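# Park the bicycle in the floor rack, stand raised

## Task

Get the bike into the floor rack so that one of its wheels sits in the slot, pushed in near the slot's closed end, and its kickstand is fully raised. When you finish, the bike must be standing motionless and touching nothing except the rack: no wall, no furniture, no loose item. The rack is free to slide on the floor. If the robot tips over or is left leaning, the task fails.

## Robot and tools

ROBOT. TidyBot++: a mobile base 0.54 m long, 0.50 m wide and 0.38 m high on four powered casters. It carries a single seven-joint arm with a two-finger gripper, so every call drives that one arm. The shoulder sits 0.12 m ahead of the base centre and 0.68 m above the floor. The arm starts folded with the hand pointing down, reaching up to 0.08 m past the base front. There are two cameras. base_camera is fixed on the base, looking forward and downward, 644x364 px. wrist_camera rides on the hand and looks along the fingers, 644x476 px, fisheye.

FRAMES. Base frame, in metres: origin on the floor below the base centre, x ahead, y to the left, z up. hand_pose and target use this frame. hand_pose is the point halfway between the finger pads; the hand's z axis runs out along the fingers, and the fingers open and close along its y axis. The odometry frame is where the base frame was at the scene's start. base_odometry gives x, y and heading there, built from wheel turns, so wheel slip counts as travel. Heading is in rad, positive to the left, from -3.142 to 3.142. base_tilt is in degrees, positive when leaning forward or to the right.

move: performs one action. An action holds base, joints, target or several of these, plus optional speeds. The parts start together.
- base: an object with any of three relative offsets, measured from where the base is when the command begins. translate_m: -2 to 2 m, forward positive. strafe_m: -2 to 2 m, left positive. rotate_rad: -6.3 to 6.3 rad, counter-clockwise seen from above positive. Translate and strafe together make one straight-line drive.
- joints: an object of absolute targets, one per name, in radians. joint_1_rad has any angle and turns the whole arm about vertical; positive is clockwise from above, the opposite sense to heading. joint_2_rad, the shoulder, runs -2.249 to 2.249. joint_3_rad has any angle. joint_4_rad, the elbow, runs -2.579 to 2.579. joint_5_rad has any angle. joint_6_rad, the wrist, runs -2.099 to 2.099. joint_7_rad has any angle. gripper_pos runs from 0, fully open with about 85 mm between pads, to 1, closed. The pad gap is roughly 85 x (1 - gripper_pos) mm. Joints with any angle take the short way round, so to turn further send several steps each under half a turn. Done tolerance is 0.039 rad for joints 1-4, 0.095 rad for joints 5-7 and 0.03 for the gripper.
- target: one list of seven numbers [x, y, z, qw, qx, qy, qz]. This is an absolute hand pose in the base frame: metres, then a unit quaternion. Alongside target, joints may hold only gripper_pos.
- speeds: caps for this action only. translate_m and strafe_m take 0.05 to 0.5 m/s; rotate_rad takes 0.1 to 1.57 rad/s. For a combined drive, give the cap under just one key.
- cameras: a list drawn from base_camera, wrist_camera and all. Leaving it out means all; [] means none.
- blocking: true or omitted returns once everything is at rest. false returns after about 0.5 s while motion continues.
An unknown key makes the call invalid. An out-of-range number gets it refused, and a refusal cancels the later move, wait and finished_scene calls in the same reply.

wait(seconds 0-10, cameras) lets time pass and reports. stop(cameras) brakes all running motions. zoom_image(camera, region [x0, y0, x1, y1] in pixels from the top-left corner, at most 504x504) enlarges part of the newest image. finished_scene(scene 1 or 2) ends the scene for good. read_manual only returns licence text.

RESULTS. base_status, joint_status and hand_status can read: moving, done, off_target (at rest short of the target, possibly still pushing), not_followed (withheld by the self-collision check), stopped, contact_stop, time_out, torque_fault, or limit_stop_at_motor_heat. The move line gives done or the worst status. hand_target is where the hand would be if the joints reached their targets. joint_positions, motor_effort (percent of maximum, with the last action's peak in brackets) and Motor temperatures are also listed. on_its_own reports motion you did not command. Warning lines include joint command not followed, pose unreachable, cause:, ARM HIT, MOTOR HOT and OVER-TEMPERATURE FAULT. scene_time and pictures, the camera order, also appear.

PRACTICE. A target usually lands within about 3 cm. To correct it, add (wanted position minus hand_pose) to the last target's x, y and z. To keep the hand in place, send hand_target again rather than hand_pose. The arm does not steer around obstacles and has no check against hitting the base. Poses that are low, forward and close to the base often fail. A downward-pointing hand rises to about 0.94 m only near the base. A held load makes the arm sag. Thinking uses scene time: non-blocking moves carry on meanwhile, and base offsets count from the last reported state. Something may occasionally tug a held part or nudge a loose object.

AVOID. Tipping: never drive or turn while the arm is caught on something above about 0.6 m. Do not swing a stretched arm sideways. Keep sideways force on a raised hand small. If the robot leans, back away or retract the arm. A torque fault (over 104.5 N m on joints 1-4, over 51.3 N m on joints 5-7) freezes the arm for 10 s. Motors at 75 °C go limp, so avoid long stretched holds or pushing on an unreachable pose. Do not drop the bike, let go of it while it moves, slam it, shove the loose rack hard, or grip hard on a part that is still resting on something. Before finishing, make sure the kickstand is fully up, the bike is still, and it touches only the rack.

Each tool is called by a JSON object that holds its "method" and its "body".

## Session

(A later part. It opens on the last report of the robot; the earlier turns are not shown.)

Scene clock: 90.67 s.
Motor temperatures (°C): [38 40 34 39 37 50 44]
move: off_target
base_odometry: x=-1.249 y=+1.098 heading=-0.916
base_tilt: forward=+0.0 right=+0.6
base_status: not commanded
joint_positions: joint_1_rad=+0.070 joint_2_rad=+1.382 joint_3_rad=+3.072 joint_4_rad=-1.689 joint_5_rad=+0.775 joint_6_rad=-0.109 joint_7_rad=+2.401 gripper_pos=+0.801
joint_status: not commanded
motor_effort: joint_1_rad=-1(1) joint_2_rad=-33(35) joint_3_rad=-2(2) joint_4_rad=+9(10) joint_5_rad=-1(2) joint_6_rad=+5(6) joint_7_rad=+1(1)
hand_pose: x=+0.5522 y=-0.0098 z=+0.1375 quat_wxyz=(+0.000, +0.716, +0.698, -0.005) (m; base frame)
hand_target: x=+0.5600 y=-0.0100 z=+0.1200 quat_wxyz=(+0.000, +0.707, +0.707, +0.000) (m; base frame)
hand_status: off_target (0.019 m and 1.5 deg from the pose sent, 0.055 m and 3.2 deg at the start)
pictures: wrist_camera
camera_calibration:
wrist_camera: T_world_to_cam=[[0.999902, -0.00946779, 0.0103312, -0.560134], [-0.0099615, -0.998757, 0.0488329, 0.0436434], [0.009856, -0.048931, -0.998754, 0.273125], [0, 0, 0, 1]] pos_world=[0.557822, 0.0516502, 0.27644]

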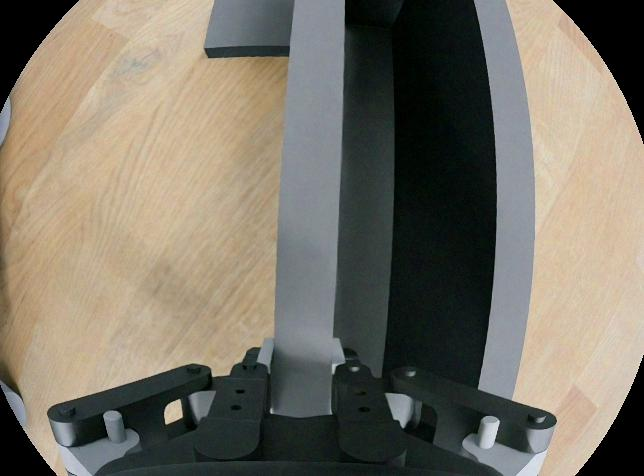

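{"method": "move", "body": {"base": {"translate_m": -0.012}, "cameras": []}}

{"method": "move", "body": {"joints": {"gripper_pos": 0.4}, "cameras": []}}

{"method": "move", "body": {"target": [0.545, -0.010, 0.35, 0, 0.7071, 0.7071, 0]}}

{"method": "move", "body": {"joints": {"joint_1_rad": 0.8, "joint_2_rad": 0.3, "joint_3_rad": 3.14, "joint_4_rad": -1.3, "joint_5_rad": 0, "joint_6_rad": -1.4, "joint_7_rad": 0.8}}}

Scene clock: 91.43 s.
Motor temperatures (°C): [38 40 34 39 37 50 44]
move: done
base_odometry: x=-1.257 y=+1.107 heading=-0.916
base_tilt: forward=+0.0 right=+0.6
base_status: done
joint_positions: joint_1_rad=+0.071 joint_2_rad=+1.384 joint_3_rad=+3.070 joint_4_rad=-1.668 joint_5_rad=+0.775 joint_6_rad=-0.111 joint_7_rad=+2.401 gripper_pos=+0.801
joint_status: not commanded
motor_effort: joint_1_rad=+0(2) joint_2_rad=-32(38) joint_3_rad=-2(3) joint_4_rad=+6(9) joint_5_rad=-1(2) joint_6_rad=+6(7) joint_7_rad=+0(0)
hand_pose: x=+0.5638 y=-0.0104 z=+0.1373 quat_wxyz=(+0.007, +0.717, +0.697, +0.001) (m; base frame)
hand_target: x=+0.5600 y=-0.0100 z=+0.1200 quat_wxyz=(+0.000, +0.707, +0.707, +0.000) (m; base frame)
hand_status: not commanded
pictures: none
No camera images: "cameras" was empty.

Scene clock: 92.30 s.
Motor temperatures (°C): [38 40 34 39 37 50 44]
move: done
base_odometry: x=-1.257 y=+1.107 heading=-0.916
base_tilt: forward=+0.0 right=+0.6
base_status: not commanded
joint_positions: joint_1_rad=+0.071 joint_2_rad=+1.417 joint_3_rad=+3.070 joint_4_rad=-1.641 joint_5_rad=+0.775 joint_6_rad=-0.110 joint_7_rad=+2.401 gripper_pos=+0.400
joint_status: all done
motor_effort: joint_1_rad=+0(1) joint_2_rad=-39(41) joint_3_rad=-2(3) joint_4_rad=+1(7) joint_5_rad=-1(2) joint_6_rad=+0(6) joint_7_rad=+1(1)
hand_pose: x=+0.5628 y=-0.0098 z=+0.1235 quat_wxyz=(+0.004, +0.717, +0.697, +0.000) (m; base frame)
hand_target: x=+0.5600 y=-0.0100 z=+0.1200 quat_wxyz=(+0.000, +0.707, +0.707, +0.000) (m; base frame)
hand_status: not commanded
pictures: none
No camera images: "cameras" was empty.

Scene clock: 94.03 s.
Motor temperatures (°C): [38 40 34 39 37 50 44]
move: off_target
base_odometry: x=-1.257 y=+1.107 heading=-0.916
base_tilt: forward=+0.0 right=+0.6
base_status: not commanded
joint_positions: joint_1_rad=+0.215 joint_2_rad=+0.919 joint_3_rad=+2.857 joint_4_rad=-1.914 joint_5_rad=+0.676 joint_6_rad=-0.363 joint_7_rad=+2.564 gripper_pos=+0.400
joint_status: not commanded
motor_effort: joint_1_rad=+0(1) joint_2_rad=-35(42) joint_3_rad=-4(5) joint_4_rad=+6(6) joint_5_rad=-1(2) joint_6_rad=+1(1) joint_7_rad=+0(1)
hand_pose: x=+0.5600 y=-0.0079 z=+0.3388 quat_wxyz=(+0.014, +0.701, +0.713, +0.014) (m; base frame)
hand_target: x=+0.5450 y=-0.0100 z=+0.3500 quat_wxyz=(+0.000, +0.707, +0.707, +0.000) (m; base frame)
hand_status: off_target (0.019 m and 2.5 deg from the pose sent, 0.227 m and 1.7 deg at the start)
pictures: base_camera, wrist_camera
camera_calibration:
wrist_camera: T_world_to_cam=[[0.997829, 0.0322211, 0.0574441, -0.584476], [0.029786, -0.998641, 0.0427557, 0.0155543], [0.0587437, -0.0409518, -0.997433, 0.446425], [0, 0, 0, 1]] pos_world=[0.556519, 0.0526476, 0.478189]

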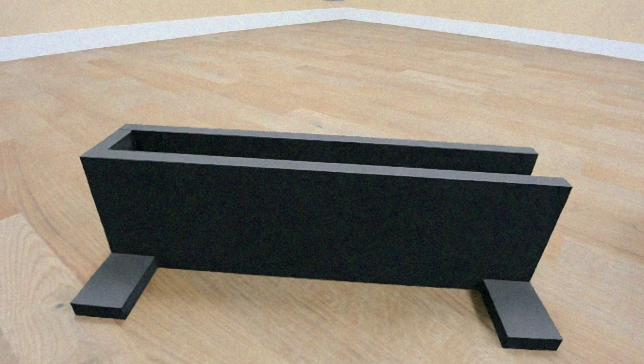

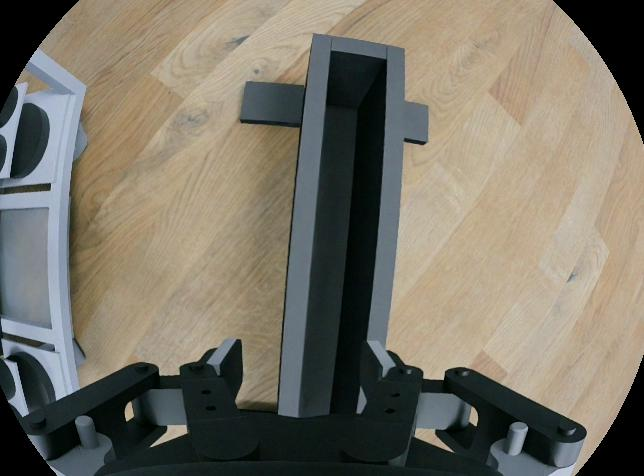

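Scene clock: 96.63 s.
Motor temperatures (°C): [38 40 34 39 37 50 44]
move: done
base_odometry: x=-1.257 y=+1.107 heading=-0.916
base_tilt: forward=+0.0 right=+0.6
base_status: not commanded
joint_positions: joint_1_rad=+0.794 joint_2_rad=+0.310 joint_3_rad=+3.128 joint_4_rad=-1.303 joint_5_rad=+0.066 joint_6_rad=-1.346 joint_7_rad=+0.849 gripper_pos=+0.400
joint_status: all done
motor_effort: joint_1_rad=+0(3) joint_2_rad=-29(39) joint_3_rad=+0(5) joint_4_rad=+18(18) joint_5_rad=+0(2) joint_6_rad=+2(2) joint_7_rad=+1(1)
hand_pose: x=+0.4598 y=-0.3644 z=+0.7637 quat_wxyz=(+0.033, +0.730, -0.676, +0.090) (m; base frame)
hand_target: x=+0.4566 y=-0.3447 z=+0.7664 quat_wxyz=(+0.001, +0.706, -0.705, +0.071) (m; base frame)
hand_status: not commanded
pictures: base_camera, wrist_camera
camera_calibration:
wrist_camera: T_world_to_cam=[[-0.994048, -0.0952243, -0.052921, 0.456352], [-0.0872403, 0.986746, -0.136829, 0.5588], [0.0652491, -0.131398, -0.98918, 0.819244], [0, 0, 0, 1]] pos_world=[0.448931, -0.40029, 0.910991]

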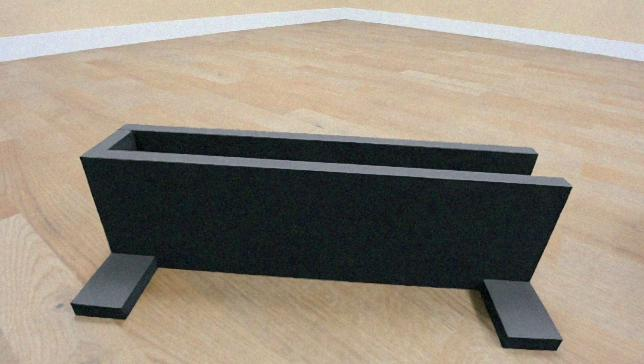

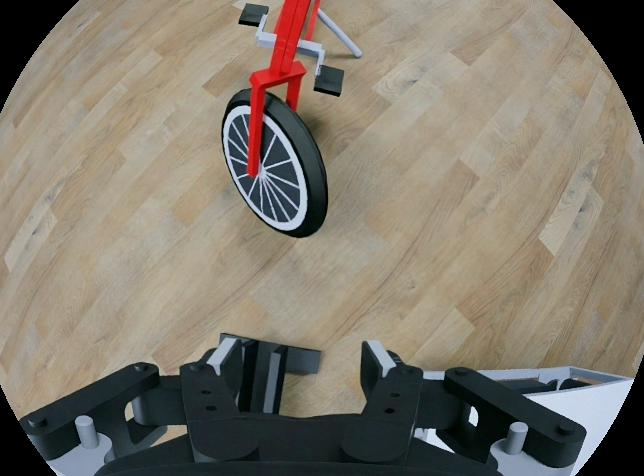

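{"method": "zoom_image", "body": {"camera": "wrist_camera", "region": [180, 60, 380, 420]}}

Scaled by 1.400.

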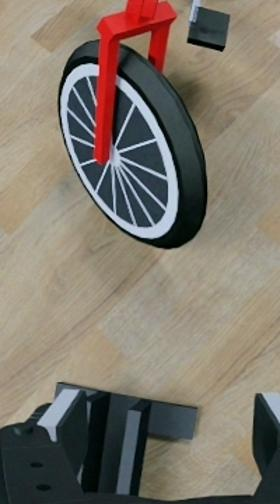

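{"method": "move", "body": {"joints": {"joint_7_rad": -2.34}, "cameras": ["wrist_camera"]}}

Scene clock: 105.53 s.
Motor temperatures (°C): [38 40 34 39 37 50 44]
move: done
base_odometry: x=-1.257 y=+1.107 heading=-0.916
base_tilt: forward=+0.0 right=+0.6
base_status: not commanded
joint_positions: joint_1_rad=+0.794 joint_2_rad=+0.310 joint_3_rad=+3.128 joint_4_rad=-1.303 joint_5_rad=+0.065 joint_6_rad=-1.349 joint_7_rad=+3.896 gripper_pos=+0.400
joint_status: all done
motor_effort: joint_1_rad=+0(1) joint_2_rad=-29(29) joint_3_rad=-1(1) joint_4_rad=+17(18) joint_5_rad=-1(2) joint_6_rad=+1(2) joint_7_rad=+0(1)
hand_pose: x=+0.4596 y=-0.3636 z=+0.7635 quat_wxyz=(+0.090, +0.710, +0.698, -0.028) (m; base frame)
hand_target: x=+0.4566 y=-0.3447 z=+0.7664 quat_wxyz=(+0.071, +0.704, +0.706, -0.001) (m; base frame)
hand_status: not commanded
pictures: wrist_camera
camera_calibration:
wrist_camera: T_world_to_cam=[[0.994624, 0.00763116, 0.103268, -0.539687], [-0.0140767, -0.978058, 0.207855, -0.453248], [0.102588, -0.208191, -0.972693, 0.761521], [0, 0, 0, 1]] pos_world=[0.452282, -0.280643, 0.890669]

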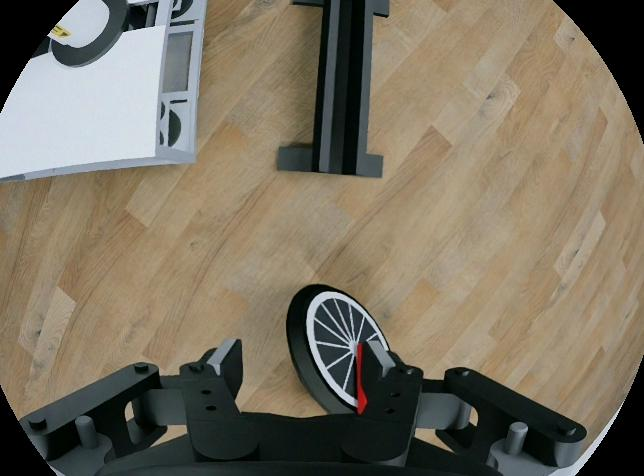

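{"method": "zoom_image", "body": {"camera": "wrist_camera", "region": [250, 130, 420, 430]}}

Scaled by 1.680.

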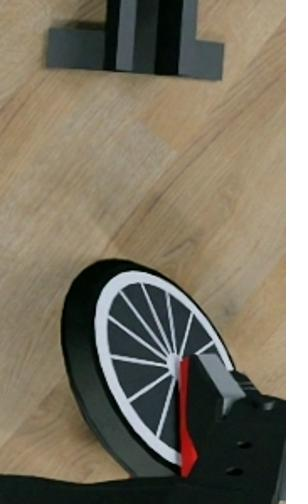

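{"method": "move", "body": {"joints": {"joint_1_rad": 0.215, "joint_2_rad": 0.919, "joint_3_rad": 2.857, "joint_4_rad": -1.914, "joint_5_rad": 0.676, "joint_6_rad": -0.363, "joint_7_rad": 2.564, "gripper_pos": 0.3}, "cameras": []}}

{"method": "move", "body": {"target": [0.560, -0.010, 0.18, 0, 0.7071, 0.7071, 0], "cameras": ["wrist_camera"]}}

Scene clock: 108.67 s.
Motor temperatures (°C): [38 40 34 39 37 50 44]
move: done
base_odometry: x=-1.257 y=+1.107 heading=-0.916
base_tilt: forward=+0.0 right=+0.6
base_status: not commanded
joint_positions: joint_1_rad=+0.219 joint_2_rad=+0.907 joint_3_rad=+2.868 joint_4_rad=-1.905 joint_5_rad=+0.610 joint_6_rad=-0.415 joint_7_rad=+2.613 gripper_pos=+0.300
joint_status: all done
motor_effort: joint_1_rad=+0(3) joint_2_rad=-35(38) joint_3_rad=-4(5) joint_4_rad=+5(18) joint_5_rad=-2(3) joint_6_rad=+0(3) joint_7_rad=+1(1)
hand_pose: x=+0.5503 y=-0.0186 z=+0.3437 quat_wxyz=(+0.006, +0.710, +0.704, -0.007) (m; base frame)
hand_target: x=+0.5598 y=-0.0080 z=+0.3388 quat_wxyz=(+0.014, +0.701, +0.713, +0.014) (m; base frame)
hand_status: not commanded
pictures: none
No camera images: "cameras" was empty.

Scene clock: 110.20 s.
Motor temperatures (°C): [38 40 34 39 37 50 44]
move: off_target
base_odometry: x=-1.257 y=+1.107 heading=-0.916
base_tilt: forward=+0.0 right=+0.6
base_status: not commanded
joint_positions: joint_1_rad=+0.128 joint_2_rad=+1.276 joint_3_rad=+2.999 joint_4_rad=-1.749 joint_5_rad=+0.718 joint_6_rad=-0.220 joint_7_rad=+2.490 gripper_pos=+0.300
joint_status: not commanded
motor_effort: joint_1_rad=+0(1) joint_2_rad=-38(40) joint_3_rad=-2(4) joint_4_rad=+2(6) joint_5_rad=-1(2) joint_6_rad=+0(1) joint_7_rad=+1(1)
hand_pose: x=+0.5439 y=-0.0126 z=+0.1856 quat_wxyz=(-0.015, +0.716, +0.697, -0.018) (m; base frame)
hand_target: x=+0.5600 y=-0.0100 z=+0.1800 quat_wxyz=(+0.000, +0.707, +0.707, +0.000) (m; base frame)
hand_status: off_target (0.017 m and 3.1 deg from the pose sent, 0.164 m and 1.1 deg at the start)
pictures: wrist_camera
camera_calibration:
wrist_camera: T_world_to_cam=[[0.999485, -0.011665, -0.0298781, -0.54468], [-0.0102941, -0.998905, 0.0456319, 0.0391792], [-0.0303777, -0.0453008, -0.998511, 0.342972], [0, 0, 0, 1]] pos_world=[0.555221, 0.0483195, 0.324399]

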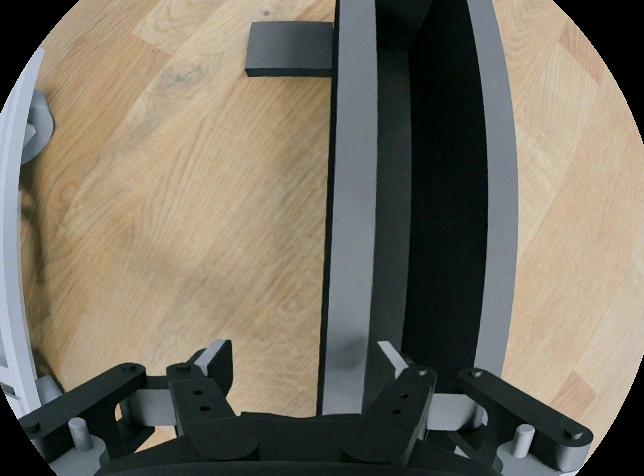

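{"method": "move", "body": {"target": [0.574, -0.010, 0.132, 0, 0.7071, 0.7071, 0], "cameras": ["wrist_camera"]}}

Scene clock: 111.63 s.
Motor temperatures (°C): [38 40 34 39 37 50 44]
move: off_target
base_odometry: x=-1.257 y=+1.107 heading=-0.916
base_tilt: forward=+0.0 right=+0.6
base_status: not commanded
joint_positions: joint_1_rad=+0.127 joint_2_rad=+1.392 joint_3_rad=+2.999 joint_4_rad=-1.619 joint_5_rad=+0.718 joint_6_rad=-0.219 joint_7_rad=+2.489 gripper_pos=+0.300
joint_status: not commanded
motor_effort: joint_1_rad=+0(1) joint_2_rad=-39(41) joint_3_rad=-4(4) joint_4_rad=+2(3) joint_5_rad=-2(2) joint_6_rad=+0(1) joint_7_rad=+1(1)
hand_pose: x=+0.5641 y=-0.0124 z=+0.1386 quat_wxyz=(-0.012, +0.722, +0.691, -0.012) (m; base frame)
hand_target: x=+0.5740 y=-0.0100 z=+0.1320 quat_wxyz=(+0.000, +0.707, +0.707, +0.000) (m; base frame)
hand_status: off_target (0.012 m and 3.2 deg from the pose sent, 0.061 m and 3.1 deg at the start)
pictures: wrist_camera
camera_calibration:
wrist_camera: T_world_to_cam=[[0.99945, -0.0285551, -0.0168584, -0.56823], [-0.0278196, -0.998715, 0.0423589, 0.0521096], [-0.0180463, -0.0418666, -0.99896, 0.289819], [0, 0, 0, 1]] pos_world=[0.574597, 0.0479505, 0.277731]

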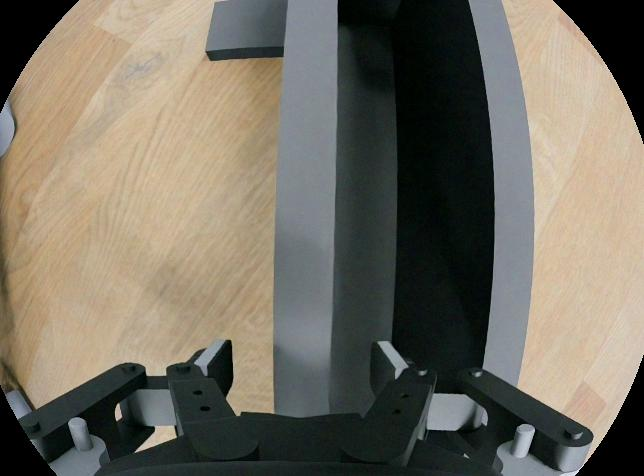

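{"method": "move", "body": {"joints": {"gripper_pos": 1.0}, "cameras": []}}

{"method": "move", "body": {"target": [0.590, -0.010, 0.19, 0, 0.7071, 0.7071, 0], "cameras": ["base_camera"]}}

Scene clock: 112.67 s.
Motor temperatures (°C): [38 40 34 39 37 50 44]
move: off_target
base_odometry: x=-1.257 y=+1.107 heading=-0.916
base_tilt: forward=+0.0 right=+0.6
base_status: not commanded
joint_positions: joint_1_rad=+0.127 joint_2_rad=+1.392 joint_3_rad=+3.000 joint_4_rad=-1.621 joint_5_rad=+0.718 joint_6_rad=-0.219 joint_7_rad=+2.489 gripper_pos=+0.801
joint_status: gripper_pos off_target (ended at +0.801, target +1.000)
motor_effort: joint_1_rad=-1(1) joint_2_rad=-36(40) joint_3_rad=-3(4) joint_4_rad=+3(5) joint_5_rad=+0(2) joint_6_rad=+0(2) joint_7_rad=+1(1)
hand_pose: x=+0.5638 y=-0.0123 z=+0.1388 quat_wxyz=(-0.012, +0.722, +0.691, -0.013) (m; base frame)
hand_target: x=+0.5740 y=-0.0100 z=+0.1320 quat_wxyz=(+0.000, +0.707, +0.707, +0.000) (m; base frame)
hand_status: not commanded
pictures: none
No camera images: "cameras" was empty.

Scene clock: 113.70 s.
Motor temperatures (°C): [38 41 34 39 37 50 44]
move: off_target
base_odometry: x=-1.257 y=+1.107 heading=-0.916
base_tilt: forward=+0.0 right=+0.6
base_status: not commanded
joint_positions: joint_1_rad=+0.139 joint_2_rad=+1.372 joint_3_rad=+2.974 joint_4_rad=-1.646 joint_5_rad=+0.718 joint_6_rad=-0.256 joint_7_rad=+2.506 gripper_pos=+0.801
joint_status: not commanded
motor_effort: joint_1_rad=+0(2) joint_2_rad=-49(50) joint_3_rad=-6(6) joint_4_rad=+3(4) joint_5_rad=-2(2) joint_6_rad=+1(1) joint_7_rad=+1(1)
hand_pose: x=+0.5510 y=-0.0085 z=+0.1489 quat_wxyz=(-0.025, +0.717, +0.697, -0.023) (m; base frame)
hand_target: x=+0.5900 y=-0.0100 z=+0.1900 quat_wxyz=(+0.000, +0.707, +0.707, +0.000) (m; base frame)
hand_status: off_target (0.057 m and 4.2 deg from the pose sent, 0.058 m and 3.2 deg at the start)
pictures: base_camera

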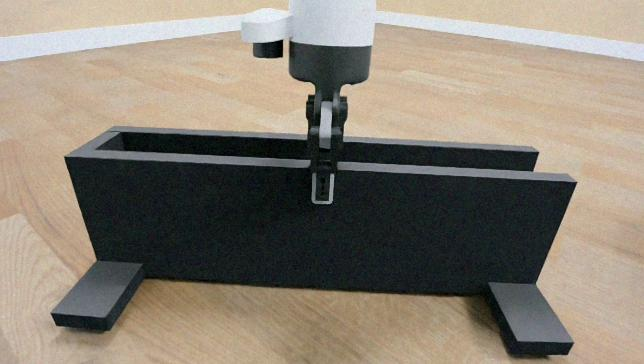

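{"method": "move", "body": {"base": {"translate_m": 0.045, "strafe_m": -0.10}, "speeds": {"translate_m": 0.15}, "cameras": []}}

{"method": "move", "body": {"target": [0.578, -0.010, 0.13, 0, 0.7071, 0.7071, 0], "cameras": ["wrist_camera"]}}

Scene clock: 115.17 s.
Motor temperatures (°C): [38 41 34 39 37 50 44]
move: done
base_odometry: x=-1.309 y=+1.010 heading=-0.917
base_tilt: forward=+0.0 right=+0.6
base_status: done
joint_positions: joint_1_rad=+0.153 joint_2_rad=+1.366 joint_3_rad=+2.964 joint_4_rad=-1.648 joint_5_rad=+0.718 joint_6_rad=-0.256 joint_7_rad=+2.506 gripper_pos=+0.801
joint_status: not commanded
motor_effort: joint_1_rad=+0(4) joint_2_rad=-49(51) joint_3_rad=-6(9) joint_4_rad=+3(4) joint_5_rad=-1(2) joint_6_rad=+1(2) joint_7_rad=+1(1)
hand_pose: x=+0.5531 y=-0.0092 z=+0.1518 quat_wxyz=(-0.026, +0.721, +0.693, -0.018) (m; base frame)
hand_target: x=+0.5900 y=-0.0100 z=+0.1900 quat_wxyz=(+0.000, +0.707, +0.707, +0.000) (m; base frame)
hand_status: not commanded
pictures: none
No camera images: "cameras" was empty.

Scene clock: 116.17 s.
Motor temperatures (°C): [38 41 34 39 37 50 44]
move: off_target
base_odometry: x=-1.309 y=+1.010 heading=-0.917
base_tilt: forward=+0.0 right=+0.6
base_status: not commanded
joint_positions: joint_1_rad=+0.134 joint_2_rad=+1.387 joint_3_rad=+2.986 joint_4_rad=-1.629 joint_5_rad=+0.719 joint_6_rad=-0.243 joint_7_rad=+2.502 gripper_pos=+0.802
joint_status: not commanded
motor_effort: joint_1_rad=+0(1) joint_2_rad=-36(49) joint_3_rad=-3(7) joint_4_rad=+6(8) joint_5_rad=+0(2) joint_6_rad=+1(2) joint_7_rad=+1(1)
hand_pose: x=+0.5561 y=-0.0112 z=+0.1418 quat_wxyz=(-0.019, +0.718, +0.695, -0.020) (m; base frame)
hand_target: x=+0.5780 y=-0.0100 z=+0.1300 quat_wxyz=(+0.000, +0.707, +0.707, +0.000) (m; base frame)
hand_status: off_target (0.025 m and 3.7 deg from the pose sent, 0.033 m and 4.3 deg at the start)
pictures: wrist_camera
camera_calibration:
wrist_camera: T_world_to_cam=[[0.999132, -0.01674, -0.0381426, -0.556872], [-0.0151177, -0.998985, 0.0424313, 0.0458732], [-0.0388142, -0.0418178, -0.998371, 0.304417], [0, 0, 0, 1]] pos_world=[0.568898, 0.0492347, 0.280734]

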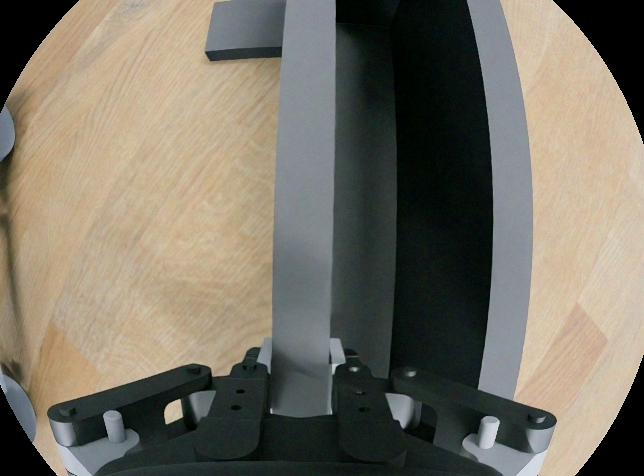

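{"method": "move", "body": {"joints": {"gripper_pos": 0.4}, "cameras": []}}

{"method": "move", "body": {"target": [0.560, -0.010, 0.35, 0, 0.7071, 0.7071, 0], "cameras": []}}

{"method": "move", "body": {"joints": {"joint_1_rad": 0.9, "joint_2_rad": -0.325, "joint_3_rad": 3.14, "joint_4_rad": -2.2, "joint_5_rad": 0, "joint_6_rad": -0.4, "joint_7_rad": 1.57, "gripper_pos": 0.3}}}

Scene clock: 117.23 s.
Motor temperatures (°C): [38 41 34 39 37 50 44]
move: done
base_odometry: x=-1.309 y=+1.010 heading=-0.917
base_tilt: forward=+0.0 right=+0.6
base_status: not commanded
joint_positions: joint_1_rad=+0.132 joint_2_rad=+1.401 joint_3_rad=+2.989 joint_4_rad=-1.599 joint_5_rad=+0.719 joint_6_rad=-0.235 joint_7_rad=+2.502 gripper_pos=+0.400
joint_status: all done
motor_effort: joint_1_rad=+0(1) joint_2_rad=-40(41) joint_3_rad=-3(4) joint_4_rad=+2(7) joint_5_rad=-2(2) joint_6_rad=+0(1) joint_7_rad=+1(1)
hand_pose: x=+0.5686 y=-0.0119 z=+0.1363 quat_wxyz=(-0.012, +0.719, +0.694, -0.012) (m; base frame)
hand_target: x=+0.5780 y=-0.0100 z=+0.1300 quat_wxyz=(+0.000, +0.707, +0.707, +0.000) (m; base frame)
hand_status: not commanded
pictures: none
No camera images: "cameras" was empty.

Scene clock: 118.93 s.
Motor temperatures (°C): [38 41 34 39 37 50 44]
move: off_target
base_odometry: x=-1.309 y=+1.010 heading=-0.917
base_tilt: forward=+0.0 right=+0.6
base_status: not commanded
joint_positions: joint_1_rad=+0.217 joint_2_rad=+0.934 joint_3_rad=+2.848 joint_4_rad=-1.861 joint_5_rad=+0.648 joint_6_rad=-0.401 joint_7_rad=+2.597 gripper_pos=+0.400
joint_status: not commanded
motor_effort: joint_1_rad=+0(1) joint_2_rad=-36(43) joint_3_rad=-5(5) joint_4_rad=+6(7) joint_5_rad=-1(2) joint_6_rad=+0(1) joint_7_rad=+0(1)
hand_pose: x=+0.5753 y=-0.0093 z=+0.3388 quat_wxyz=(+0.016, +0.701, +0.713, +0.013) (m; base frame)
hand_target: x=+0.5600 y=-0.0100 z=+0.3500 quat_wxyz=(+0.000, +0.707, +0.707, +0.000) (m; base frame)
hand_status: off_target (0.019 m and 2.5 deg from the pose sent, 0.214 m and 2.8 deg at the start)
pictures: none
No camera images: "cameras" was empty.

Scene clock: 121.77 s.
Motor temperatures (°C): [38 41 34 39 37 50 44]
move: done
base_odometry: x=-1.309 y=+1.010 heading=-0.917
base_tilt: forward=+0.0 right=+0.6
base_status: not commanded
joint_positions: joint_1_rad=+0.884 joint_2_rad=-0.303 joint_3_rad=+3.122 joint_4_rad=-2.185 joint_5_rad=+0.066 joint_6_rad=-0.401 joint_7_rad=+1.618 gripper_pos=+0.300
joint_status: all done
motor_effort: joint_1_rad=+0(2) joint_2_rad=-8(38) joint_3_rad=+0(5) joint_4_rad=+20(21) joint_5_rad=-1(2) joint_6_rad=+7(7) joint_7_rad=+1(1)
hand_pose: x=+0.3797 y=-0.3156 z=+0.7842 quat_wxyz=(+0.208, +0.843, -0.340, +0.362) (m; base frame)
hand_target: x=+0.3710 y=-0.3143 z=+0.7848 quat_wxyz=(+0.182, +0.817, -0.394, +0.378) (m; base frame)
hand_status: not commanded
pictures: base_camera, wrist_camera
camera_calibration:
wrist_camera: T_world_to_cam=[[-0.723569, -0.678446, 0.12712, -0.0455404], [-0.536537, 0.436952, -0.721942, 0.962441], [0.434254, -0.59058, -0.680176, 0.323865], [0, 0, 0, 1]] pos_world=[0.342794, -0.260169, 0.920901]

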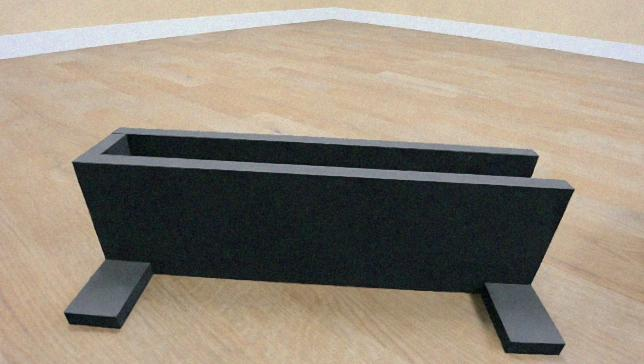

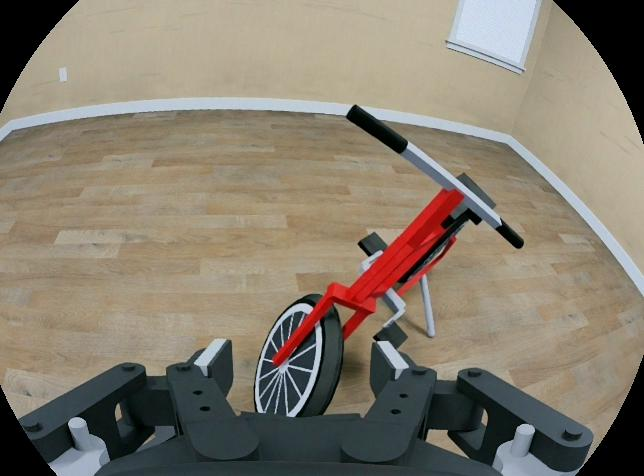

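{"method": "move", "body": {"base": {"translate_m": -0.15, "strafe_m": -0.55}, "joints": {"joint_1_rad": 0.0, "joint_2_rad": -0.325, "joint_3_rad": 3.14, "joint_4_rad": -2.2, "joint_5_rad": 0, "joint_6_rad": -0.4, "joint_7_rad": 1.57}}}

Scene clock: 124.77 s.
Motor temperatures (°C): [38 41 34 39 37 50 44]
move: done
base_odometry: x=-1.837 y=+0.795 heading=-0.916
base_tilt: forward=+0.0 right=+0.6
base_status: done
joint_positions: joint_1_rad=+0.016 joint_2_rad=-0.305 joint_3_rad=+3.127 joint_4_rad=-2.186 joint_5_rad=+0.064 joint_6_rad=-0.401 joint_7_rad=+1.616 gripper_pos=+0.300
joint_status: all done
motor_effort: joint_1_rad=+0(1) joint_2_rad=-8(9) joint_3_rad=+0(2) joint_4_rad=+21(22) joint_5_rad=-1(3) joint_6_rad=+7(7) joint_7_rad=+0(1)
hand_pose: x=+0.5276 y=-0.0067 z=+0.7841 quat_wxyz=(+0.035, +0.908, +0.042, +0.416) (m; base frame)
hand_target: x=+0.5218 y=+0.0020 z=+0.7848 quat_wxyz=(+0.000, +0.908, +0.000, +0.420) (m; base frame)
hand_status: not commanded
pictures: base_camera, wrist_camera
camera_calibration:
wrist_camera: T_world_to_cam=[[0.0438844, -0.991527, 0.122266, -0.132108], [-0.680733, -0.119253, -0.722759, 0.979686], [0.731216, -0.0515127, -0.680198, 0.288955], [0, 0, 0, 1]] pos_world=[0.461414, 0.000727212, 0.920777]

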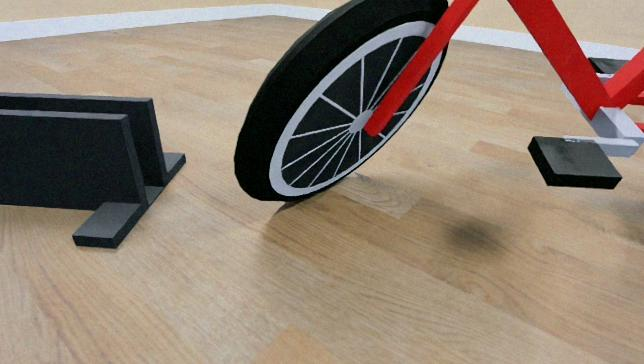

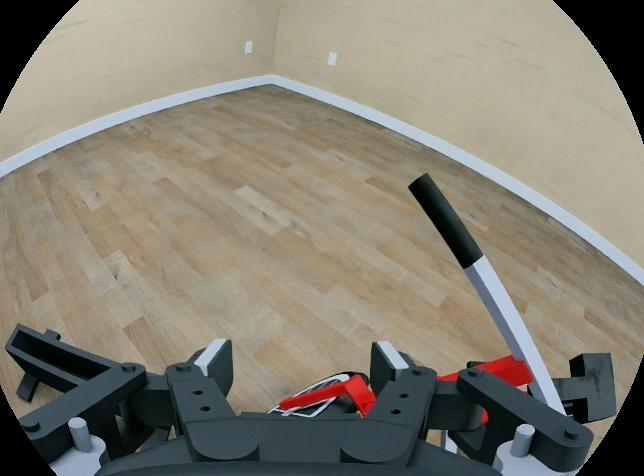

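{"method": "move", "body": {"target": [0.56, -0.28, 0.80, 0, 0.9789, 0.2045, 0]}}

Scene clock: 128.03 s.
Motor temperatures (°C): [38 41 34 39 37 50 44]
move: off_target
base_odometry: x=-1.837 y=+0.795 heading=-0.916
base_tilt: forward=+0.0 right=+0.7
base_status: not commanded
joint_positions: joint_1_rad=+0.547 joint_2_rad=+0.517 joint_3_rad=+3.141 joint_4_rad=-0.825 joint_5_rad=+0.056 joint_6_rad=-1.736 joint_7_rad=+2.508 gripper_pos=+0.300
joint_status: not commanded
motor_effort: joint_1_rad=+0(1) joint_2_rad=-35(36) joint_3_rad=+0(1) joint_4_rad=+17(21) joint_5_rad=-1(2) joint_6_rad=+1(7) joint_7_rad=+0(1)
hand_pose: x=+0.5669 y=-0.2909 z=+0.8089 quat_wxyz=(+0.042, +0.981, +0.189, +0.005) (m; base frame)
hand_target: x=+0.5600 y=-0.2800 z=+0.8000 quat_wxyz=(+0.000, +0.979, +0.205, +0.000) (m; base frame)
hand_status: off_target (0.016 m and 5.2 deg from the pose sent, 0.276 m and 52.4 deg at the start)
pictures: base_camera, wrist_camera
camera_calibration:
wrist_camera: T_world_to_cam=[[0.383634, -0.91791, 0.101319, -0.572928], [-0.923469, -0.380652, 0.0480553, 0.428482], [-0.00554297, -0.112001, -0.993693, 0.916047], [0, 0, 0, 1]] pos_world=[0.620562, -0.260196, 0.947727]

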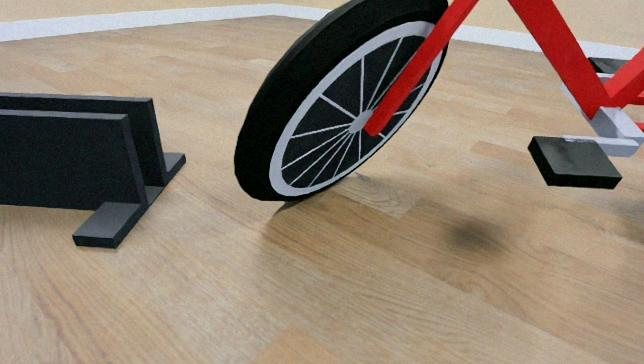

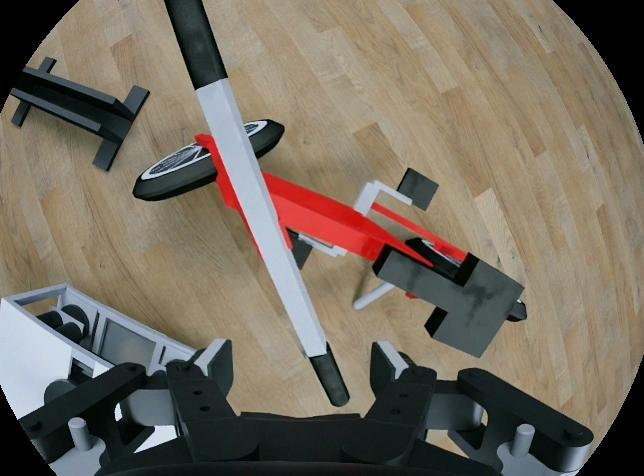

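{"method": "move", "body": {"target": [0.585, -0.27, 0.74, 0, 0.9205, 0.3907, 0], "cameras": ["wrist_camera"]}}

Scene clock: 129.77 s.
Motor temperatures (°C): [38 41 34 39 37 50 44]
move: off_target
base_odometry: x=-1.837 y=+0.795 heading=-0.916
base_tilt: forward=+0.0 right=+0.6
base_status: not commanded
joint_positions: joint_1_rad=+0.548 joint_2_rad=+0.554 joint_3_rad=+3.089 joint_4_rad=-0.953 joint_5_rad=+0.056 joint_6_rad=-1.659 joint_7_rad=+2.830 gripper_pos=+0.300
joint_status: not commanded
motor_effort: joint_1_rad=+0(1) joint_2_rad=-36(39) joint_3_rad=-1(1) joint_4_rad=+16(18) joint_5_rad=-1(2) joint_6_rad=+0(1) joint_7_rad=+1(1)
hand_pose: x=+0.5719 y=-0.2699 z=+0.7491 quat_wxyz=(+0.000, +0.930, +0.367, -0.018) (m; base frame)
hand_target: x=+0.5850 y=-0.2700 z=+0.7400 quat_wxyz=(+0.000, +0.921, +0.391, +0.000) (m; base frame)
hand_status: off_target (0.016 m and 3.6 deg from the pose sent, 0.074 m and 24.7 deg at the start)
pictures: wrist_camera
camera_calibration:
wrist_camera: T_world_to_cam=[[0.693888, -0.720077, 0.00293865, -0.599772], [-0.718199, -0.691772, 0.0751135, 0.222379], [-0.0520546, -0.0542309, -0.997171, 0.903852], [0, 0, 0, 1]] pos_world=[0.622937, -0.22903, 0.886354]

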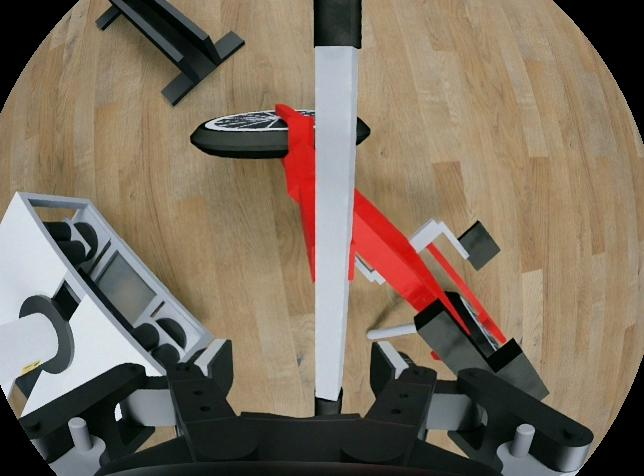

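{"method": "move", "body": {"target": [0.608, -0.272, 0.67, 0, 0.9171, 0.3987, 0]}}

Scene clock: 133.30 s.
Motor temperatures (°C): [38 41 34 39 37 50 44]
move: off_target
base_odometry: x=-1.837 y=+0.795 heading=-0.916
base_tilt: forward=+0.0 right=+0.7
base_status: not commanded
joint_positions: joint_1_rad=+0.548 joint_2_rad=+0.630 joint_3_rad=+3.065 joint_4_rad=-1.059 joint_5_rad=+0.056 joint_6_rad=-1.494 joint_7_rad=+2.831 gripper_pos=+0.300
joint_status: not commanded
motor_effort: joint_1_rad=+0(1) joint_2_rad=-39(42) joint_3_rad=-1(2) joint_4_rad=+17(18) joint_5_rad=-1(2) joint_6_rad=+0(1) joint_7_rad=+1(1)
hand_pose: x=+0.5948 y=-0.2695 z=+0.6745 quat_wxyz=(-0.012, +0.925, +0.380, -0.017) (m; base frame)
hand_target: x=+0.6080 y=-0.2720 z=+0.6700 quat_wxyz=(+0.000, +0.917, +0.399, +0.000) (m; base frame)
hand_status: off_target (0.014 m and 3.3 deg from the pose sent, 0.087 m and 4.5 deg at the start)
pictures: base_camera, wrist_camera
camera_calibration:
wrist_camera: T_world_to_cam=[[0.714154, -0.699767, -0.0176059, -0.607942], [-0.697692, -0.713622, 0.0630057, 0.234823], [-0.0566532, -0.0327123, -0.997858, 0.839674], [0, 0, 0, 1]] pos_world=[0.645569, -0.230375, 0.812377]

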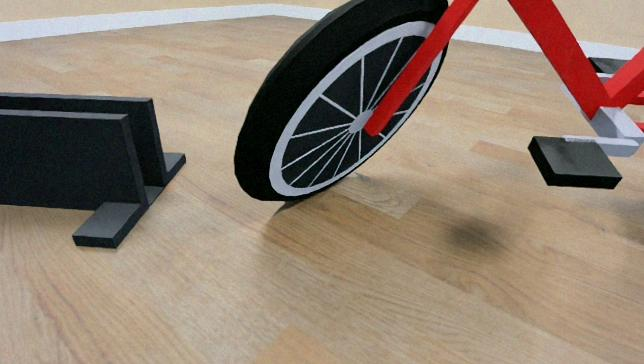

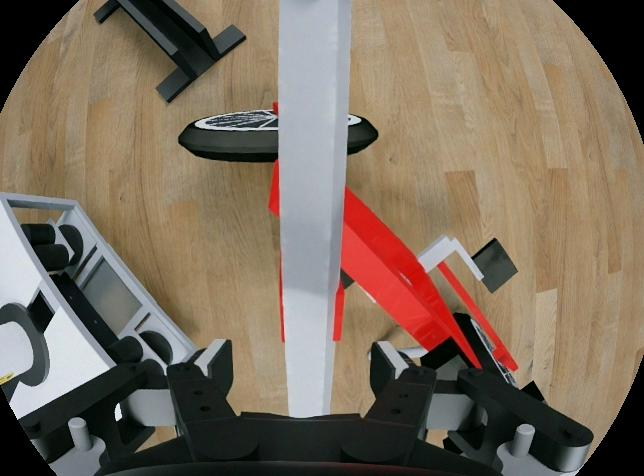

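{"method": "move", "body": {"target": [0.608, -0.272, 0.687, 0, 0.9171, 0.3987, 0], "cameras": []}}

{"method": "move", "body": {"joints": {"gripper_pos": 0.79}}}

Scene clock: 134.27 s.
Motor temperatures (°C): [38 41 34 39 37 50 44]
move: off_target
base_odometry: x=-1.837 y=+0.795 heading=-0.916
base_tilt: forward=+0.0 right=+0.6
base_status: not commanded
joint_positions: joint_1_rad=+0.548 joint_2_rad=+0.630 joint_3_rad=+3.065 joint_4_rad=-1.023 joint_5_rad=+0.056 joint_6_rad=-1.494 joint_7_rad=+2.831 gripper_pos=+0.300
joint_status: not commanded
motor_effort: joint_1_rad=+0(1) joint_2_rad=-39(40) joint_3_rad=-1(2) joint_4_rad=+17(17) joint_5_rad=-1(2) joint_6_rad=+0(0) joint_7_rad=+0(1)
hand_pose: x=+0.6054 y=-0.2756 z=+0.6854 quat_wxyz=(+0.002, +0.925, +0.380, -0.006) (m; base frame)
hand_target: x=+0.6080 y=-0.2720 z=+0.6870 quat_wxyz=(+0.000, +0.917, +0.399, +0.000) (m; base frame)
hand_status: off_target (0.005 m and 2.5 deg from the pose sent, 0.018 m and 3.3 deg at the start)
pictures: none
No camera images: "cameras" was empty.

Scene clock: 135.07 s.
Motor temperatures (°C): [38 41 34 39 37 50 44]
move: done
base_odometry: x=-1.837 y=+0.795 heading=-0.916
base_tilt: forward=+0.0 right=+0.6
base_status: not commanded
joint_positions: joint_1_rad=+0.548 joint_2_rad=+0.630 joint_3_rad=+3.065 joint_4_rad=-1.023 joint_5_rad=+0.056 joint_6_rad=-1.494 joint_7_rad=+2.831 gripper_pos=+0.790
joint_status: all done
motor_effort: joint_1_rad=+0(1) joint_2_rad=-39(39) joint_3_rad=-1(2) joint_4_rad=+17(17) joint_5_rad=-1(2) joint_6_rad=+0(0) joint_7_rad=+1(1)
hand_pose: x=+0.6054 y=-0.2756 z=+0.6854 quat_wxyz=(+0.002, +0.925, +0.380, -0.006) (m; base frame)
hand_target: x=+0.6080 y=-0.2720 z=+0.6870 quat_wxyz=(+0.000, +0.917, +0.399, +0.000) (m; base frame)
hand_status: not commanded
pictures: base_camera, wrist_camera
camera_calibration:
wrist_camera: T_world_to_cam=[[0.713044, -0.700925, 0.0164926, -0.642583], [-0.700662, -0.711532, 0.0528701, 0.246433], [-0.025323, -0.0492544, -0.998465, 0.827841], [0, 0, 0, 1]] pos_world=[0.65182, -0.234283, 0.824139]

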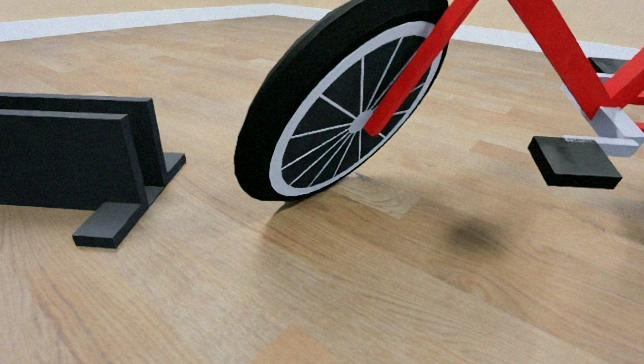

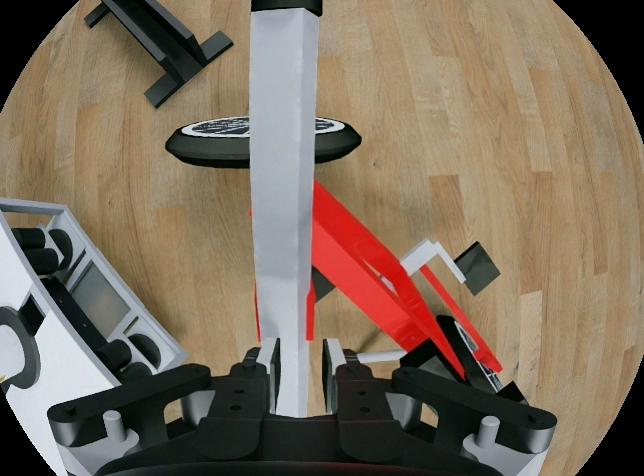

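{"method": "move", "body": {"joints": {"gripper_pos": 1.0}}}

Scene clock: 135.73 s.
Motor temperatures (°C): [38 41 34 39 37 50 44]
move: done
base_odometry: x=-1.837 y=+0.795 heading=-0.916
base_tilt: forward=+0.0 right=+0.6
base_status: not commanded
joint_positions: joint_1_rad=+0.548 joint_2_rad=+0.630 joint_3_rad=+3.065 joint_4_rad=-1.023 joint_5_rad=+0.056 joint_6_rad=-1.494 joint_7_rad=+2.831 gripper_pos=+0.999
joint_status: all done
motor_effort: joint_1_rad=+0(0) joint_2_rad=-39(39) joint_3_rad=-1(2) joint_4_rad=+17(17) joint_5_rad=-2(3) joint_6_rad=+0(0) joint_7_rad=+1(1)
hand_pose: x=+0.6054 y=-0.2756 z=+0.6854 quat_wxyz=(+0.002, +0.925, +0.380, -0.006) (m; base frame)
hand_target: x=+0.6080 y=-0.2720 z=+0.6870 quat_wxyz=(+0.000, +0.917, +0.399, +0.000) (m; base frame)
hand_status: not commanded
pictures: base_camera, wrist_camera
camera_calibration:
wrist_camera: T_world_to_cam=[[0.713044, -0.700925, 0.0164926, -0.642583], [-0.700662, -0.711532, 0.0528701, 0.246433], [-0.025323, -0.0492544, -0.998465, 0.827841], [0, 0, 0, 1]] pos_world=[0.65182, -0.234283, 0.824139]

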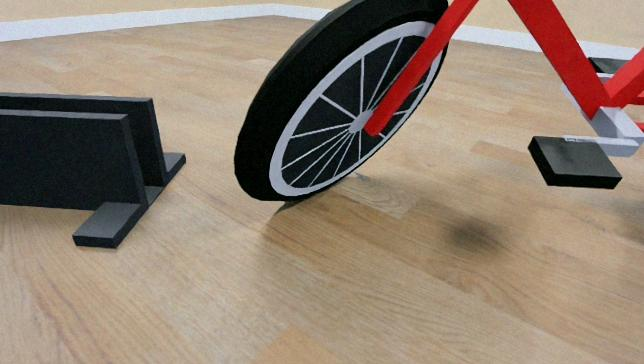

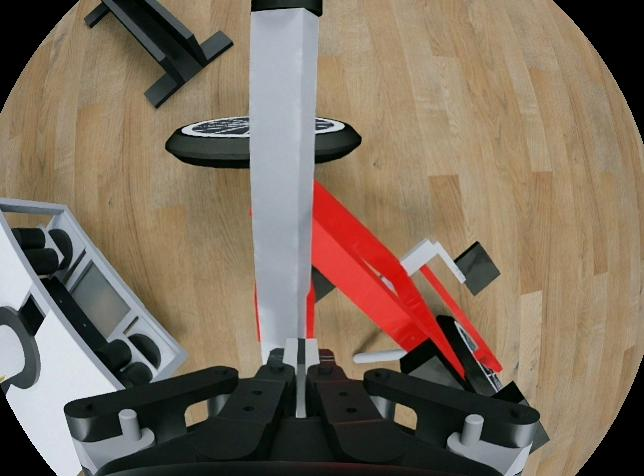

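{"method": "move", "body": {"joints": {"gripper_pos": 0.3}, "cameras": []}}

{"method": "move", "body": {"target": [0.606, -0.268, 0.645, 0, 0.9171, 0.3987, 0], "cameras": ["wrist_camera"]}}

Scene clock: 136.83 s.
Motor temperatures (°C): [38 41 34 39 37 50 44]
move: done
base_odometry: x=-1.837 y=+0.795 heading=-0.916
base_tilt: forward=+0.0 right=+0.6
base_status: not commanded
joint_positions: joint_1_rad=+0.548 joint_2_rad=+0.630 joint_3_rad=+3.065 joint_4_rad=-1.023 joint_5_rad=+0.056 joint_6_rad=-1.494 joint_7_rad=+2.831 gripper_pos=+0.300
joint_status: all done
motor_effort: joint_1_rad=+0(0) joint_2_rad=-39(39) joint_3_rad=-1(2) joint_4_rad=+16(17) joint_5_rad=-1(2) joint_6_rad=+0(0) joint_7_rad=+1(1)
hand_pose: x=+0.6054 y=-0.2756 z=+0.6854 quat_wxyz=(+0.002, +0.925, +0.380, -0.006) (m; base frame)
hand_target: x=+0.6080 y=-0.2720 z=+0.6870 quat_wxyz=(+0.000, +0.917, +0.399, +0.000) (m; base frame)
hand_status: not commanded
pictures: none
No camera images: "cameras" was empty.

Scene clock: 137.83 s.
Motor temperatures (°C): [38 41 34 39 37 50 44]
move: off_target
base_odometry: x=-1.837 y=+0.795 heading=-0.916
base_tilt: forward=+0.0 right=+0.6
base_status: not commanded
joint_positions: joint_1_rad=+0.548 joint_2_rad=+0.631 joint_3_rad=+3.057 joint_4_rad=-1.135 joint_5_rad=+0.056 joint_6_rad=-1.413 joint_7_rad=+2.831 gripper_pos=+0.300
joint_status: not commanded
motor_effort: joint_1_rad=+0(1) joint_2_rad=-38(40) joint_3_rad=-1(2) joint_4_rad=+16(17) joint_5_rad=-2(2) joint_6_rad=+0(1) joint_7_rad=+0(1)
hand_pose: x=+0.5951 y=-0.2639 z=+0.6507 quat_wxyz=(-0.012, +0.923, +0.385, -0.013) (m; base frame)
hand_target: x=+0.6060 y=-0.2680 z=+0.6450 quat_wxyz=(+0.000, +0.917, +0.399, +0.000) (m; base frame)
hand_status: off_target (0.013 m and 2.6 deg from the pose sent, 0.041 m and 2.5 deg at the start)
pictures: wrist_camera
camera_calibration:
wrist_camera: T_world_to_cam=[[0.721888, -0.691845, -0.0151103, -0.608802], [-0.690205, -0.721409, 0.0564421, 0.23824], [-0.0499499, -0.0303157, -0.998292, 0.813013], [0, 0, 0, 1]] pos_world=[0.644531, -0.224681, 0.788978]

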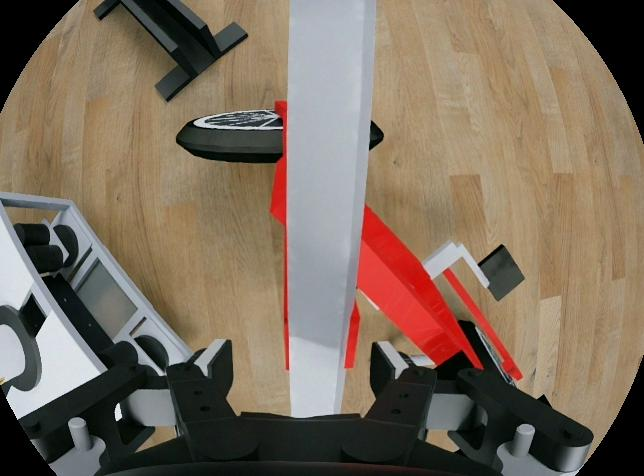

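{"method": "move", "body": {"target": [0.614, -0.276, 0.615, 0, 0.9171, 0.3987, 0], "cameras": ["wrist_camera"]}}

Scene clock: 138.73 s.
Motor temperatures (°C): [38 41 34 39 37 50 44]
move: off_target
base_odometry: x=-1.837 y=+0.795 heading=-0.916
base_tilt: forward=+0.0 right=+0.6
base_status: not commanded
joint_positions: joint_1_rad=+0.553 joint_2_rad=+0.670 joint_3_rad=+3.045 joint_4_rad=-1.147 joint_5_rad=+0.056 joint_6_rad=-1.351 joint_7_rad=+2.831 gripper_pos=+0.300
joint_status: not commanded
motor_effort: joint_1_rad=+0(1) joint_2_rad=-39(41) joint_3_rad=-2(2) joint_4_rad=+16(17) joint_5_rad=-2(2) joint_6_rad=+0(1) joint_7_rad=+0(1)
hand_pose: x=+0.6082 y=-0.2669 z=+0.6255 quat_wxyz=(-0.011, +0.922, +0.388, -0.006) (m; base frame)
hand_target: x=+0.6140 y=-0.2760 z=+0.6150 quat_wxyz=(+0.000, +0.917, +0.399, +0.000) (m; base frame)
hand_status: off_target (0.015 m and 1.9 deg from the pose sent, 0.042 m and 2.6 deg at the start)
pictures: wrist_camera
camera_calibration:
wrist_camera: T_world_to_cam=[[0.725709, -0.687968, -0.00684881, -0.627147], [-0.687135, -0.725258, 0.0429685, 0.25213], [-0.0345281, -0.0264766, -0.999053, 0.780562], [0, 0, 0, 1]] pos_world=[0.655325, -0.227931, 0.764694]

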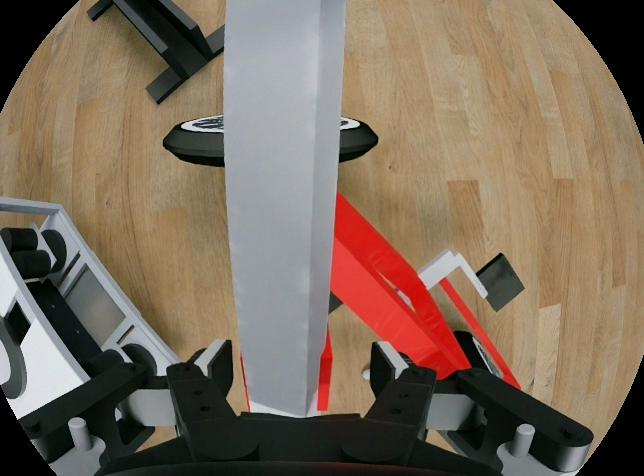

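{"method": "move", "body": {"target": [0.609, -0.272, 0.60, 0, 0.9171, 0.3987, 0], "cameras": []}}

{"method": "move", "body": {"joints": {"gripper_pos": 0.79}}}

Scene clock: 139.60 s.
Motor temperatures (°C): [38 41 34 39 37 50 44]
move: off_target
base_odometry: x=-1.837 y=+0.795 heading=-0.916
base_tilt: forward=+0.0 right=+0.6
base_status: not commanded
joint_positions: joint_1_rad=+0.561 joint_2_rad=+0.665 joint_3_rad=+3.039 joint_4_rad=-1.192 joint_5_rad=+0.056 joint_6_rad=-1.301 joint_7_rad=+2.831 gripper_pos=+0.300
joint_status: not commanded
motor_effort: joint_1_rad=-1(2) joint_2_rad=-35(39) joint_3_rad=-2(3) joint_4_rad=+14(16) joint_5_rad=-2(3) joint_6_rad=+0(1) joint_7_rad=+1(1)
hand_pose: x=+0.6066 y=-0.2664 z=+0.6144 quat_wxyz=(-0.008, +0.922, +0.388, -0.001) (m; base frame)
hand_target: x=+0.6090 y=-0.2720 z=+0.6000 quat_wxyz=(+0.000, +0.917, +0.399, +0.000) (m; base frame)
hand_status: off_target (0.016 m and 1.6 deg from the pose sent, 0.026 m and 1.9 deg at the start)
pictures: none
No camera images: "cameras" was empty.

Scene clock: 140.40 s.
Motor temperatures (°C): [38 41 34 39 37 50 44]
move: off_target
base_odometry: x=-1.837 y=+0.795 heading=-0.916
base_tilt: forward=+0.0 right=+0.6
base_status: not commanded
joint_positions: joint_1_rad=+0.565 joint_2_rad=+0.662 joint_3_rad=+3.033 joint_4_rad=-1.197 joint_5_rad=+0.056 joint_6_rad=-1.299 joint_7_rad=+2.831 gripper_pos=+0.674
joint_status: gripper_pos off_target (ended at +0.674, target +0.790)
motor_effort: joint_1_rad=-2(4) joint_2_rad=-35(37) joint_3_rad=-3(4) joint_4_rad=+15(16) joint_5_rad=-3(5) joint_6_rad=+2(6) joint_7_rad=+1(1)
hand_pose: x=+0.6056 y=-0.2656 z=+0.6151 quat_wxyz=(-0.009, +0.922, +0.388, +0.001) (m; base frame)
hand_target: x=+0.6090 y=-0.2720 z=+0.6000 quat_wxyz=(+0.000, +0.917, +0.399, +0.000) (m; base frame)
hand_status: not commanded
pictures: base_camera, wrist_camera
camera_calibration:
wrist_camera: T_world_to_cam=[[0.725642, -0.688071, 0.00156333, -0.629633], [-0.687732, -0.725209, 0.0331255, 0.258082], [-0.0216589, -0.0251124, -0.99945, 0.762934], [0, 0, 0, 1]] pos_world=[0.650903, -0.22691, 0.75495]

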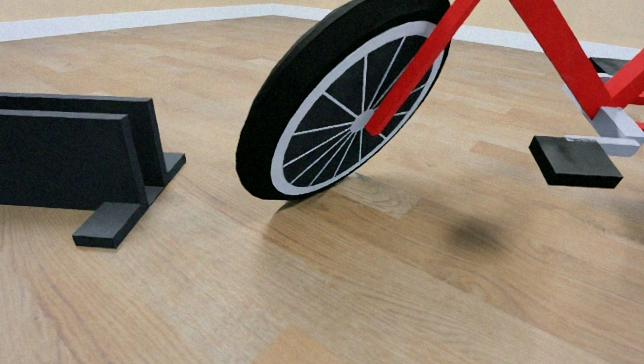

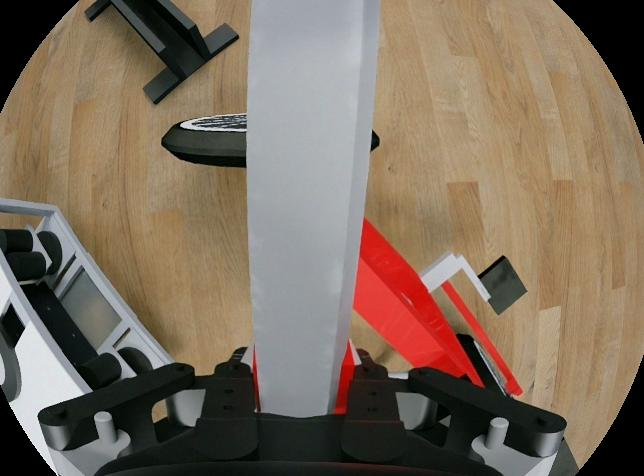

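{"method": "move", "body": {"joints": {"gripper_pos": 1.0}, "cameras": []}}

Scene clock: 141.17 s.
Motor temperatures (°C): [38 41 34 39 37 50 44]
move: off_target
base_odometry: x=-1.837 y=+0.795 heading=-0.916
base_tilt: forward=+0.0 right=+0.6
base_status: not commanded
joint_positions: joint_1_rad=+0.566 joint_2_rad=+0.662 joint_3_rad=+3.033 joint_4_rad=-1.197 joint_5_rad=+0.056 joint_6_rad=-1.299 joint_7_rad=+2.831 gripper_pos=+0.674
joint_status: gripper_pos off_target (ended at +0.674, target +1.000)
motor_effort: joint_1_rad=-1(1) joint_2_rad=-34(35) joint_3_rad=-2(2) joint_4_rad=+15(15) joint_5_rad=-2(4) joint_6_rad=+2(2) joint_7_rad=+0(1)
hand_pose: x=+0.6054 y=-0.2658 z=+0.6151 quat_wxyz=(-0.009, +0.922, +0.388, +0.000) (m; base frame)
hand_target: x=+0.6090 y=-0.2720 z=+0.6000 quat_wxyz=(+0.000, +0.917, +0.399, +0.000) (m; base frame)
hand_status: not commanded
pictures: none
No camera images: "cameras" was empty.


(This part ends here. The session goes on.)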